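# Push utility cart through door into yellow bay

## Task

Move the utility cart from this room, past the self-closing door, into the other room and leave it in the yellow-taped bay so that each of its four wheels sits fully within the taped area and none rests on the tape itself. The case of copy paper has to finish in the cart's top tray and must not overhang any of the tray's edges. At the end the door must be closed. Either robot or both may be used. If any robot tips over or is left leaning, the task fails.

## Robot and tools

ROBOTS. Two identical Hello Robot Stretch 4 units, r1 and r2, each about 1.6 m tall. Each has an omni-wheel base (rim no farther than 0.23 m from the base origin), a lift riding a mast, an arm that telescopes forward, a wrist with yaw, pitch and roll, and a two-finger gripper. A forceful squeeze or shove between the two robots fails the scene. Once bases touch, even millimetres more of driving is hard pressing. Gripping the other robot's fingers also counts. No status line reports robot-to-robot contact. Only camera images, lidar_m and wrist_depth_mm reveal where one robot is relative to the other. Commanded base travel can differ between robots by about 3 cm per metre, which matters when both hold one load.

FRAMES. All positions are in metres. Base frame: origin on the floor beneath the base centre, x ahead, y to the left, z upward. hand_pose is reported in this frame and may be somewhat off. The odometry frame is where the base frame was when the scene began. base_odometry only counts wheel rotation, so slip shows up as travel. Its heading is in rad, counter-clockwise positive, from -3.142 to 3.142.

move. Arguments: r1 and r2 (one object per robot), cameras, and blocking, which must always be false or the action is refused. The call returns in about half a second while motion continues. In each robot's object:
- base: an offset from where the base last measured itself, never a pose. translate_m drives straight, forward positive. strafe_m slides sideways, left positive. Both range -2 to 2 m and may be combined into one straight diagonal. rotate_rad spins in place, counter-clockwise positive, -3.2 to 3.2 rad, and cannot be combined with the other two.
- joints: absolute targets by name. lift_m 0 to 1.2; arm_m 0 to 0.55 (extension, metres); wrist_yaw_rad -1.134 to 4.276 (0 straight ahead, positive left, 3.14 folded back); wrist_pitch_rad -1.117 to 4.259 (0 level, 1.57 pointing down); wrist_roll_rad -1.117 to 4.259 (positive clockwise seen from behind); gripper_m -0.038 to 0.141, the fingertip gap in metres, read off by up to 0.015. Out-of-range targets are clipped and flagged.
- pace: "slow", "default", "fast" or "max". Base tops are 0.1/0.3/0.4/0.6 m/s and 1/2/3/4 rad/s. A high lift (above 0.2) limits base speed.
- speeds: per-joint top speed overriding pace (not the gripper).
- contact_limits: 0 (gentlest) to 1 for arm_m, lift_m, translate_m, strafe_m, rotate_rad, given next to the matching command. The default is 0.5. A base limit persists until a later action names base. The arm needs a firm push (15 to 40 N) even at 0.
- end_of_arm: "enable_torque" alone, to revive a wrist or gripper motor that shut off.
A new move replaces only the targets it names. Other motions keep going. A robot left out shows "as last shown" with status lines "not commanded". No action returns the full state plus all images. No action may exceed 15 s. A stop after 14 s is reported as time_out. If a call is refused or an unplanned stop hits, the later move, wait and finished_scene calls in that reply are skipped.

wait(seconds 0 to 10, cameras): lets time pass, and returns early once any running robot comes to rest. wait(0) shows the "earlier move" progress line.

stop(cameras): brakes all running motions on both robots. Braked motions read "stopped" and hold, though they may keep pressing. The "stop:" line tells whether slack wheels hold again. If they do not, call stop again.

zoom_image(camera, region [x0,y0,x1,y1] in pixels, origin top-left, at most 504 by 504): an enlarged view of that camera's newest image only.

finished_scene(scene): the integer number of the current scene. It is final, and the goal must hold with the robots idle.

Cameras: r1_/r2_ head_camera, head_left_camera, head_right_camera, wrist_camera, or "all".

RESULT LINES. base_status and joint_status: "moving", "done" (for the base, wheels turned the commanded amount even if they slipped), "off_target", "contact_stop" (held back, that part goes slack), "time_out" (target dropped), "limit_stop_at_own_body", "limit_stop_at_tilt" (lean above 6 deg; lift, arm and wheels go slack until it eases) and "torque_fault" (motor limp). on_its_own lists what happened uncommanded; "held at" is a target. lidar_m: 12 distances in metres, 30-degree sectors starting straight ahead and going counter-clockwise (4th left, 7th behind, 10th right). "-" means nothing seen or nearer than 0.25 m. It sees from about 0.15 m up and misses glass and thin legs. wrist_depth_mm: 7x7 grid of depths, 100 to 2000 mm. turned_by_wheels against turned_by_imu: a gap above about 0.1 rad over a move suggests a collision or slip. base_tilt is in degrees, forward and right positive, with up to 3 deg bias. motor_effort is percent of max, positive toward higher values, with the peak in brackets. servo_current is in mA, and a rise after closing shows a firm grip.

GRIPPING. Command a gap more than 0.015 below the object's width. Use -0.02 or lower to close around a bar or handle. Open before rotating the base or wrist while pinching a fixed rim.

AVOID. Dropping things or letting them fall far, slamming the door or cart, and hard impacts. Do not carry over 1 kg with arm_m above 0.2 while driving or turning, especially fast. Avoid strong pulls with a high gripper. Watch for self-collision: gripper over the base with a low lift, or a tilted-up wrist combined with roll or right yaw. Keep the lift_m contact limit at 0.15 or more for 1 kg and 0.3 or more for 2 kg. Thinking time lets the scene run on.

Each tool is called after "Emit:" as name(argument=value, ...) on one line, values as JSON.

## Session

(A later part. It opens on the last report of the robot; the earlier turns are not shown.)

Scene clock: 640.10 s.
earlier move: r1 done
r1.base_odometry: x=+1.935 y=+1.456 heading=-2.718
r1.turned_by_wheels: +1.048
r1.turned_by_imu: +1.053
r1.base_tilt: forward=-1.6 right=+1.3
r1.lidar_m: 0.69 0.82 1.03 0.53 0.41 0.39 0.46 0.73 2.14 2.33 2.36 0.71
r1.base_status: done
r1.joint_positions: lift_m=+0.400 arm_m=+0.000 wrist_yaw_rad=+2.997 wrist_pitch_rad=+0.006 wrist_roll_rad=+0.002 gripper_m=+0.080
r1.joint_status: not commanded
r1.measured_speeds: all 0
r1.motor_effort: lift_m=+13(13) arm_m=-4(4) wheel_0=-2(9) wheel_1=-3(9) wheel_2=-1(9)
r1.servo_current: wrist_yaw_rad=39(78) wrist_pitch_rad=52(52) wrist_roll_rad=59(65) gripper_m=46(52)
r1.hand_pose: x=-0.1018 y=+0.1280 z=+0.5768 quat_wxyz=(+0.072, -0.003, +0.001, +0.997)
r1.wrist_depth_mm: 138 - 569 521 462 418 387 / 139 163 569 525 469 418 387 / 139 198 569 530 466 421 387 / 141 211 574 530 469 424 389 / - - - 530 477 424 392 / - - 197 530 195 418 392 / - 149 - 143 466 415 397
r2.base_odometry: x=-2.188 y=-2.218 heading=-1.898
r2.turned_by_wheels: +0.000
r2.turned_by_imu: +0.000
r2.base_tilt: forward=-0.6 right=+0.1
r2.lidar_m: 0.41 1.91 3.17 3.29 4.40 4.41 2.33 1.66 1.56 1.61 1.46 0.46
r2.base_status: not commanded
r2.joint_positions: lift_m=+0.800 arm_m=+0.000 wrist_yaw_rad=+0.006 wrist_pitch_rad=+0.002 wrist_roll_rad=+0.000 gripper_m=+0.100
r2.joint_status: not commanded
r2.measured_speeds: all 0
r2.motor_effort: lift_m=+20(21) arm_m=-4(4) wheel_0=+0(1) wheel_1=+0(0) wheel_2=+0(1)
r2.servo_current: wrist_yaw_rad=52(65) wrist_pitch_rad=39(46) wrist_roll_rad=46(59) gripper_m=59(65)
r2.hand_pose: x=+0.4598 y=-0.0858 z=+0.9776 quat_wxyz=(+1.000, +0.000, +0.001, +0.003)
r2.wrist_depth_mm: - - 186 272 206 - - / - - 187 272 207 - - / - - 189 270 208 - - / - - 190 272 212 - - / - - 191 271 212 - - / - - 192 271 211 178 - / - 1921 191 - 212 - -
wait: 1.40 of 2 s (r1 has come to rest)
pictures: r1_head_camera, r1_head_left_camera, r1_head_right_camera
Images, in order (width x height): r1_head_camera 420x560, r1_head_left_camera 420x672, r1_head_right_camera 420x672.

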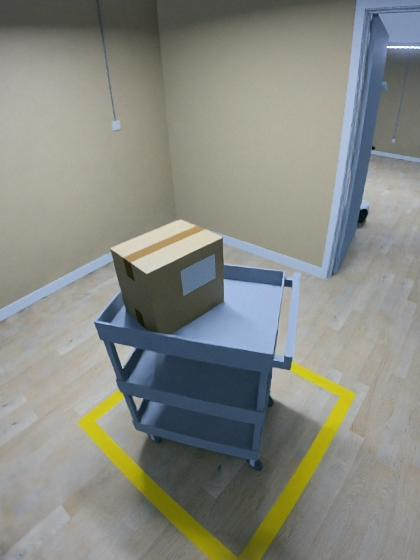

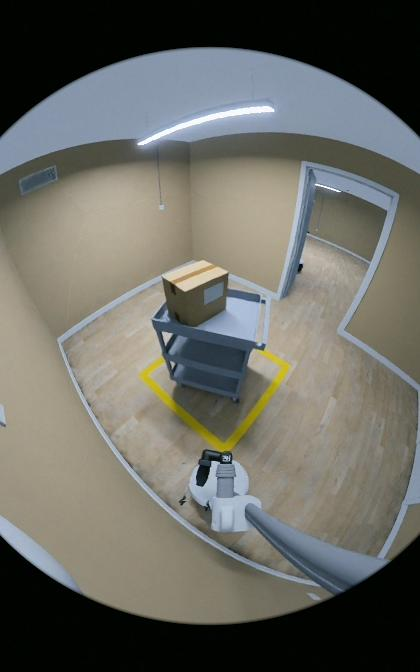

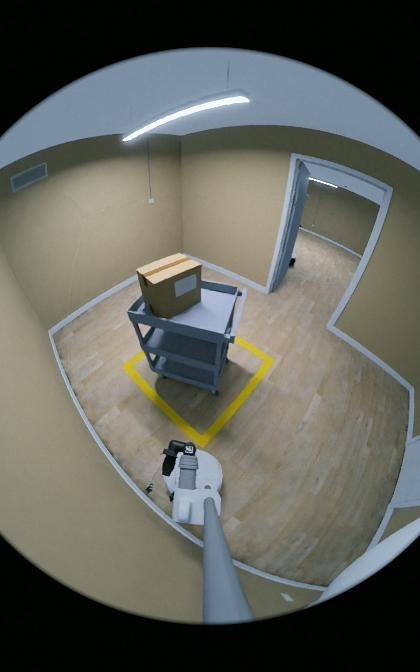

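Emit:
move(r2={"joints":{"gripper_m":0.141}}, blocking=false)

Emit:
wait(seconds=1.2)

Emit:
move(r2={"base":{"translate_m":-0.5}}, blocking=false)

Emit:
wait(seconds=3.5, cameras=["r2_head_left_camera"])

Emit:
wait(seconds=6, cameras=["r2_head_left_camera","r1_head_left_camera"])

Scene clock: 657.03 s.
move: r2 moving
r1: as last shown
r1.turned_by_wheels: +0.000
r1.turned_by_imu: +0.000
r1.motor_effort: lift_m=+13(13) arm_m=-4(4) wheel_0=-1(2) wheel_1=-3(3) wheel_2=-1(1)
r2.base_odometry: x=-2.188 y=-2.218 heading=-1.898
r2.turned_by_wheels: +0.000
r2.turned_by_imu: +0.001
r2.base_tilt: forward=-0.7 right=+0.1
r2.lidar_m: 0.42 1.96 3.18 3.31 4.42 4.41 2.36 1.66 1.56 1.63 1.46 0.47
r2.base_status: not commanded
r2.joint_positions: lift_m=+0.800 arm_m=+0.000 wrist_yaw_rad=+0.006 wrist_pitch_rad=+0.002 wrist_roll_rad=+0.000 gripper_m=+0.115
r2.joint_status: gripper_m moving
r2.measured_speeds: all 0
r2.motor_effort: lift_m=+20(20) arm_m=-4(4) wheel_0=+0(1) wheel_1=+0(1) wheel_2=+0(0)
r2.servo_current: wrist_yaw_rad=46(65) wrist_pitch_rad=39(46) wrist_roll_rad=52(52) gripper_m=72(91)
r2.hand_pose: x=+0.4598 y=-0.0858 z=+0.9776 quat_wxyz=(+1.000, +0.000, +0.001, +0.003)
r2.wrist_depth_mm: - - 188 274 208 - - / - - 189 273 208 - - / - - 191 273 209 - - / - - 192 272 212 - - / - - 193 274 212 - - / - - 195 273 212 - - / - - 195 - 214 - -
pictures: none

Scene clock: 657.97 s.
earlier move: r2 done
r1.base_odometry: x=+1.935 y=+1.456 heading=-2.718
r1.turned_by_wheels: +0.000
r1.turned_by_imu: +0.000
r1.base_tilt: forward=-1.6 right=+1.3
r1.lidar_m: 0.70 0.81 1.07 0.52 0.40 0.40 0.46 0.74 2.13 2.35 2.40 0.72
r1.base_status: not commanded
r1.joint_positions: lift_m=+0.400 arm_m=+0.000 wrist_yaw_rad=+2.997 wrist_pitch_rad=+0.006 wrist_roll_rad=+0.002 gripper_m=+0.080
r1.joint_status: not commanded
r1.measured_speeds: all 0
r1.motor_effort: lift_m=+13(13) arm_m=-4(4) wheel_0=-1(2) wheel_1=-3(3) wheel_2=-1(1)
r1.servo_current: wrist_yaw_rad=46(78) wrist_pitch_rad=46(59) wrist_roll_rad=39(65) gripper_m=46(46)
r1.hand_pose: x=-0.1018 y=+0.1280 z=+0.5768 quat_wxyz=(+0.072, -0.003, +0.001, +0.997)
r1.wrist_depth_mm: 138 - 574 521 466 415 387 / 139 163 569 521 466 418 387 / 139 199 574 525 469 421 389 / 141 212 574 530 473 427 389 / - - - 530 473 427 392 / - - 198 539 195 418 392 / - 149 - 144 469 413 397
r2.base_odometry: x=-2.188 y=-2.218 heading=-1.898
r2.turned_by_wheels: +0.000
r2.turned_by_imu: +0.001
r2.base_tilt: forward=-0.7 right=+0.0
r2.lidar_m: 0.43 1.94 3.19 3.29 4.42 4.41 2.34 1.65 1.56 1.64 1.44 0.49
r2.base_status: not commanded
r2.joint_positions: lift_m=+0.800 arm_m=+0.000 wrist_yaw_rad=+0.008 wrist_pitch_rad=+0.002 wrist_roll_rad=+0.000 gripper_m=+0.141
r2.joint_status: all done
r2.measured_speeds: all 0
r2.motor_effort: lift_m=+20(21) arm_m=-4(4) wheel_0=+4(4) wheel_1=+0(1) wheel_2=+2(2)
r2.servo_current: wrist_yaw_rad=52(65) wrist_pitch_rad=39(46) wrist_roll_rad=46(59) gripper_m=52(111)
r2.hand_pose: x=+0.4600 y=-0.0850 z=+0.9776 quat_wxyz=(+1.000, +0.000, +0.001, +0.004)
r2.wrist_depth_mm: - - 207 290 213 - - / - - 208 289 213 - - / - - 207 289 213 - - / - - 207 289 216 - - / - - 207 289 217 - - / - 206 201 271 211 185 - / - 1921 202 - - - -
wait: 0.93 of 1.2 s (r2 has come to rest)
pictures: none

Scene clock: 658.47 s.
move: r2 moving
r1: as last shown
r2.base_odometry: x=-2.178 y=-2.189 heading=-1.898
r2.turned_by_wheels: +0.000
r2.turned_by_imu: +0.000
r2.base_tilt: forward=-0.7 right=+0.0
r2.lidar_m: 0.43 1.97 3.19 3.28 4.42 4.39 2.33 1.63 1.54 1.61 1.47 1.22
r2.base_status: translate_m moving
r2.joint_positions: lift_m=+0.800 arm_m=+0.000 wrist_yaw_rad=+0.004 wrist_pitch_rad=+0.002 wrist_roll_rad=+0.000 gripper_m=+0.141
r2.joint_status: not commanded
r2.measured_speeds: translate_m=-0.123 strafe_m=-0.004 rotate_rad=+0.000 lift_m=+0.000 arm_m=+0.000 wrist_yaw_rad=-0.022 wrist_pitch_rad=+0.000 wrist_roll_rad=+0.000
r2.motor_effort: lift_m=+20(21) arm_m=-4(4) wheel_0=-7(7) wheel_1=-7(10) wheel_2=+14(22)
r2.servo_current: wrist_yaw_rad=59(65) wrist_pitch_rad=39(46) wrist_roll_rad=52(52) gripper_m=39(59)
r2.hand_pose: x=+0.4597 y=-0.0862 z=+0.9776 quat_wxyz=(+1.000, +0.000, +0.001, +0.002)
r2.wrist_depth_mm: - - 225 300 243 - - / - - 226 300 243 - - / - - 225 300 244 - - / - - 229 319 - - - / - - 229 320 246 - - / - - 225 300 196 185 - / - - 229 - - - -
pictures: none

Scene clock: 661.13 s.
earlier move: r2 done
r1.base_odometry: x=+1.935 y=+1.456 heading=-2.718
r1.turned_by_wheels: +0.000
r1.turned_by_imu: +0.000
r1.base_tilt: forward=-1.6 right=+1.3
r1.lidar_m: 0.69 0.81 1.05 0.52 0.39 0.40 0.44 0.72 2.14 2.34 2.39 0.71
r1.base_status: not commanded
r1.joint_positions: lift_m=+0.400 arm_m=+0.000 wrist_yaw_rad=+2.997 wrist_pitch_rad=+0.006 wrist_roll_rad=+0.002 gripper_m=+0.080
r1.joint_status: not commanded
r1.measured_speeds: all 0
r1.motor_effort: lift_m=+13(13) arm_m=-4(4) wheel_0=-2(2) wheel_1=-3(3) wheel_2=-1(1)
r1.servo_current: wrist_yaw_rad=52(72) wrist_pitch_rad=39(59) wrist_roll_rad=52(72) gripper_m=39(46)
r1.hand_pose: x=-0.1018 y=+0.1280 z=+0.5768 quat_wxyz=(+0.072, -0.003, +0.001, +0.997)
r1.wrist_depth_mm: 138 - 564 521 459 418 389 / 139 162 574 525 466 421 384 / 139 200 569 525 469 418 384 / 141 212 569 525 473 424 392 / - - - 535 469 424 389 / - - 198 535 195 421 392 / - 150 - 143 466 418 394
r2.base_odometry: x=-2.028 y=-1.745 heading=-1.898
r2.turned_by_wheels: +0.000
r2.turned_by_imu: +0.000
r2.base_tilt: forward=-0.6 right=+0.0
r2.lidar_m: 1.61 1.51 3.41 3.53 4.17 3.97 1.97 1.40 1.34 1.38 1.86 1.82
r2.base_status: done
r2.joint_positions: lift_m=+0.800 arm_m=+0.000 wrist_yaw_rad=+0.003 wrist_pitch_rad=+0.002 wrist_roll_rad=+0.000 gripper_m=+0.141
r2.joint_status: not commanded
r2.measured_speeds: all 0
r2.motor_effort: lift_m=+20(21) arm_m=-3(4) wheel_0=-3(10) wheel_1=-4(10) wheel_2=+2(22)
r2.servo_current: wrist_yaw_rad=52(65) wrist_pitch_rad=39(46) wrist_roll_rad=59(59) gripper_m=52(59)
r2.hand_pose: x=+0.4595 y=-0.0866 z=+0.9776 quat_wxyz=(+1.000, +0.000, +0.001, +0.001)
r2.wrist_depth_mm: - - - - - - - / - - - - - - - / - - - - - - - / - - - - - - - / - - - - - - - / - - - 157 187 185 - / - - - - - - -
wait: 2.67 of 3.5 s (r2 has come to rest)
Images, in order (width x height): r2_head_left_camera 420x672.

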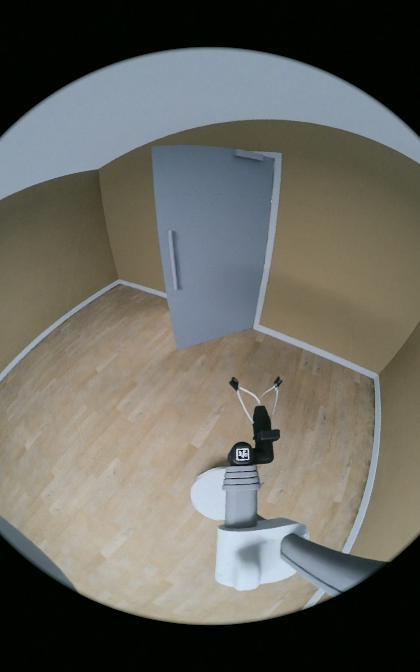

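Scene clock: 667.13 s.
r1.base_odometry: x=+1.935 y=+1.456 heading=-2.718
r1.turned_by_wheels: +0.000
r1.turned_by_imu: +0.000
r1.base_tilt: forward=-1.6 right=+1.3
r1.lidar_m: 0.70 0.82 1.06 0.53 0.40 0.41 0.45 0.73 2.14 2.35 2.40 0.70
r1.base_status: not commanded
r1.joint_positions: lift_m=+0.400 arm_m=+0.000 wrist_yaw_rad=+2.997 wrist_pitch_rad=+0.006 wrist_roll_rad=+0.002 gripper_m=+0.080
r1.joint_status: not commanded
r1.measured_speeds: all 0
r1.motor_effort: lift_m=+13(13) arm_m=-4(4) wheel_0=-1(2) wheel_1=-3(3) wheel_2=-1(1)
r1.servo_current: wrist_yaw_rad=46(72) wrist_pitch_rad=52(59) wrist_roll_rad=39(72) gripper_m=39(46)
r1.hand_pose: x=-0.1018 y=+0.1280 z=+0.5768 quat_wxyz=(+0.072, -0.003, +0.001, +0.997)
r1.wrist_depth_mm: 138 - 564 517 469 415 389 / 139 162 569 525 466 418 384 / 139 198 569 525 469 424 389 / 140 213 569 530 473 421 392 / - - - 535 469 427 389 / - - 197 535 195 424 392 / - 149 - 144 469 418 397
r2.base_odometry: x=-2.028 y=-1.745 heading=-1.898
r2.turned_by_wheels: +0.000
r2.turned_by_imu: +0.001
r2.base_tilt: forward=-0.7 right=+0.1
r2.lidar_m: 1.86 2.56 3.42 3.49 4.18 3.98 1.98 1.42 1.31 1.40 1.88 1.83
r2.base_status: done
r2.joint_positions: lift_m=+0.800 arm_m=+0.000 wrist_yaw_rad=+0.003 wrist_pitch_rad=+0.002 wrist_roll_rad=+0.000 gripper_m=+0.141
r2.joint_status: not commanded
r2.measured_speeds: all 0
r2.motor_effort: lift_m=+20(21) arm_m=-4(4) wheel_0=-3(10) wheel_1=-4(10) wheel_2=+2(22)
r2.servo_current: wrist_yaw_rad=46(65) wrist_pitch_rad=33(46) wrist_roll_rad=46(59) gripper_m=52(59)
r2.hand_pose: x=+0.4595 y=-0.0866 z=+0.9776 quat_wxyz=(+1.000, +0.000, +0.001, +0.001)
r2.wrist_depth_mm: - - - - - - - / - - - - - - - / - - - - - - - / - - - - - - - / - - - - - - - / - - - 157 187 185 - / - - - - - - -
wait: 6.00 s; at rest by 0.27 s
pictures: r1_head_left_camera, r2_head_left_camera
Images, in order (width x height): r1_head_left_camera 420x672, r2_head_left_camera 420x672.

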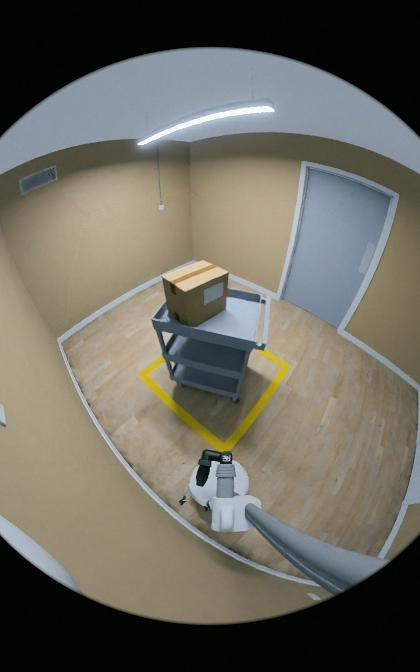

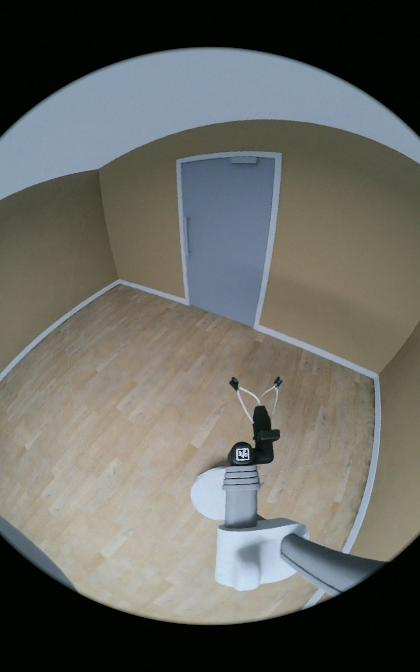

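Door shut. Finish.

Emit:
finished_scene(scene=1)

The scene is finished: the task was done.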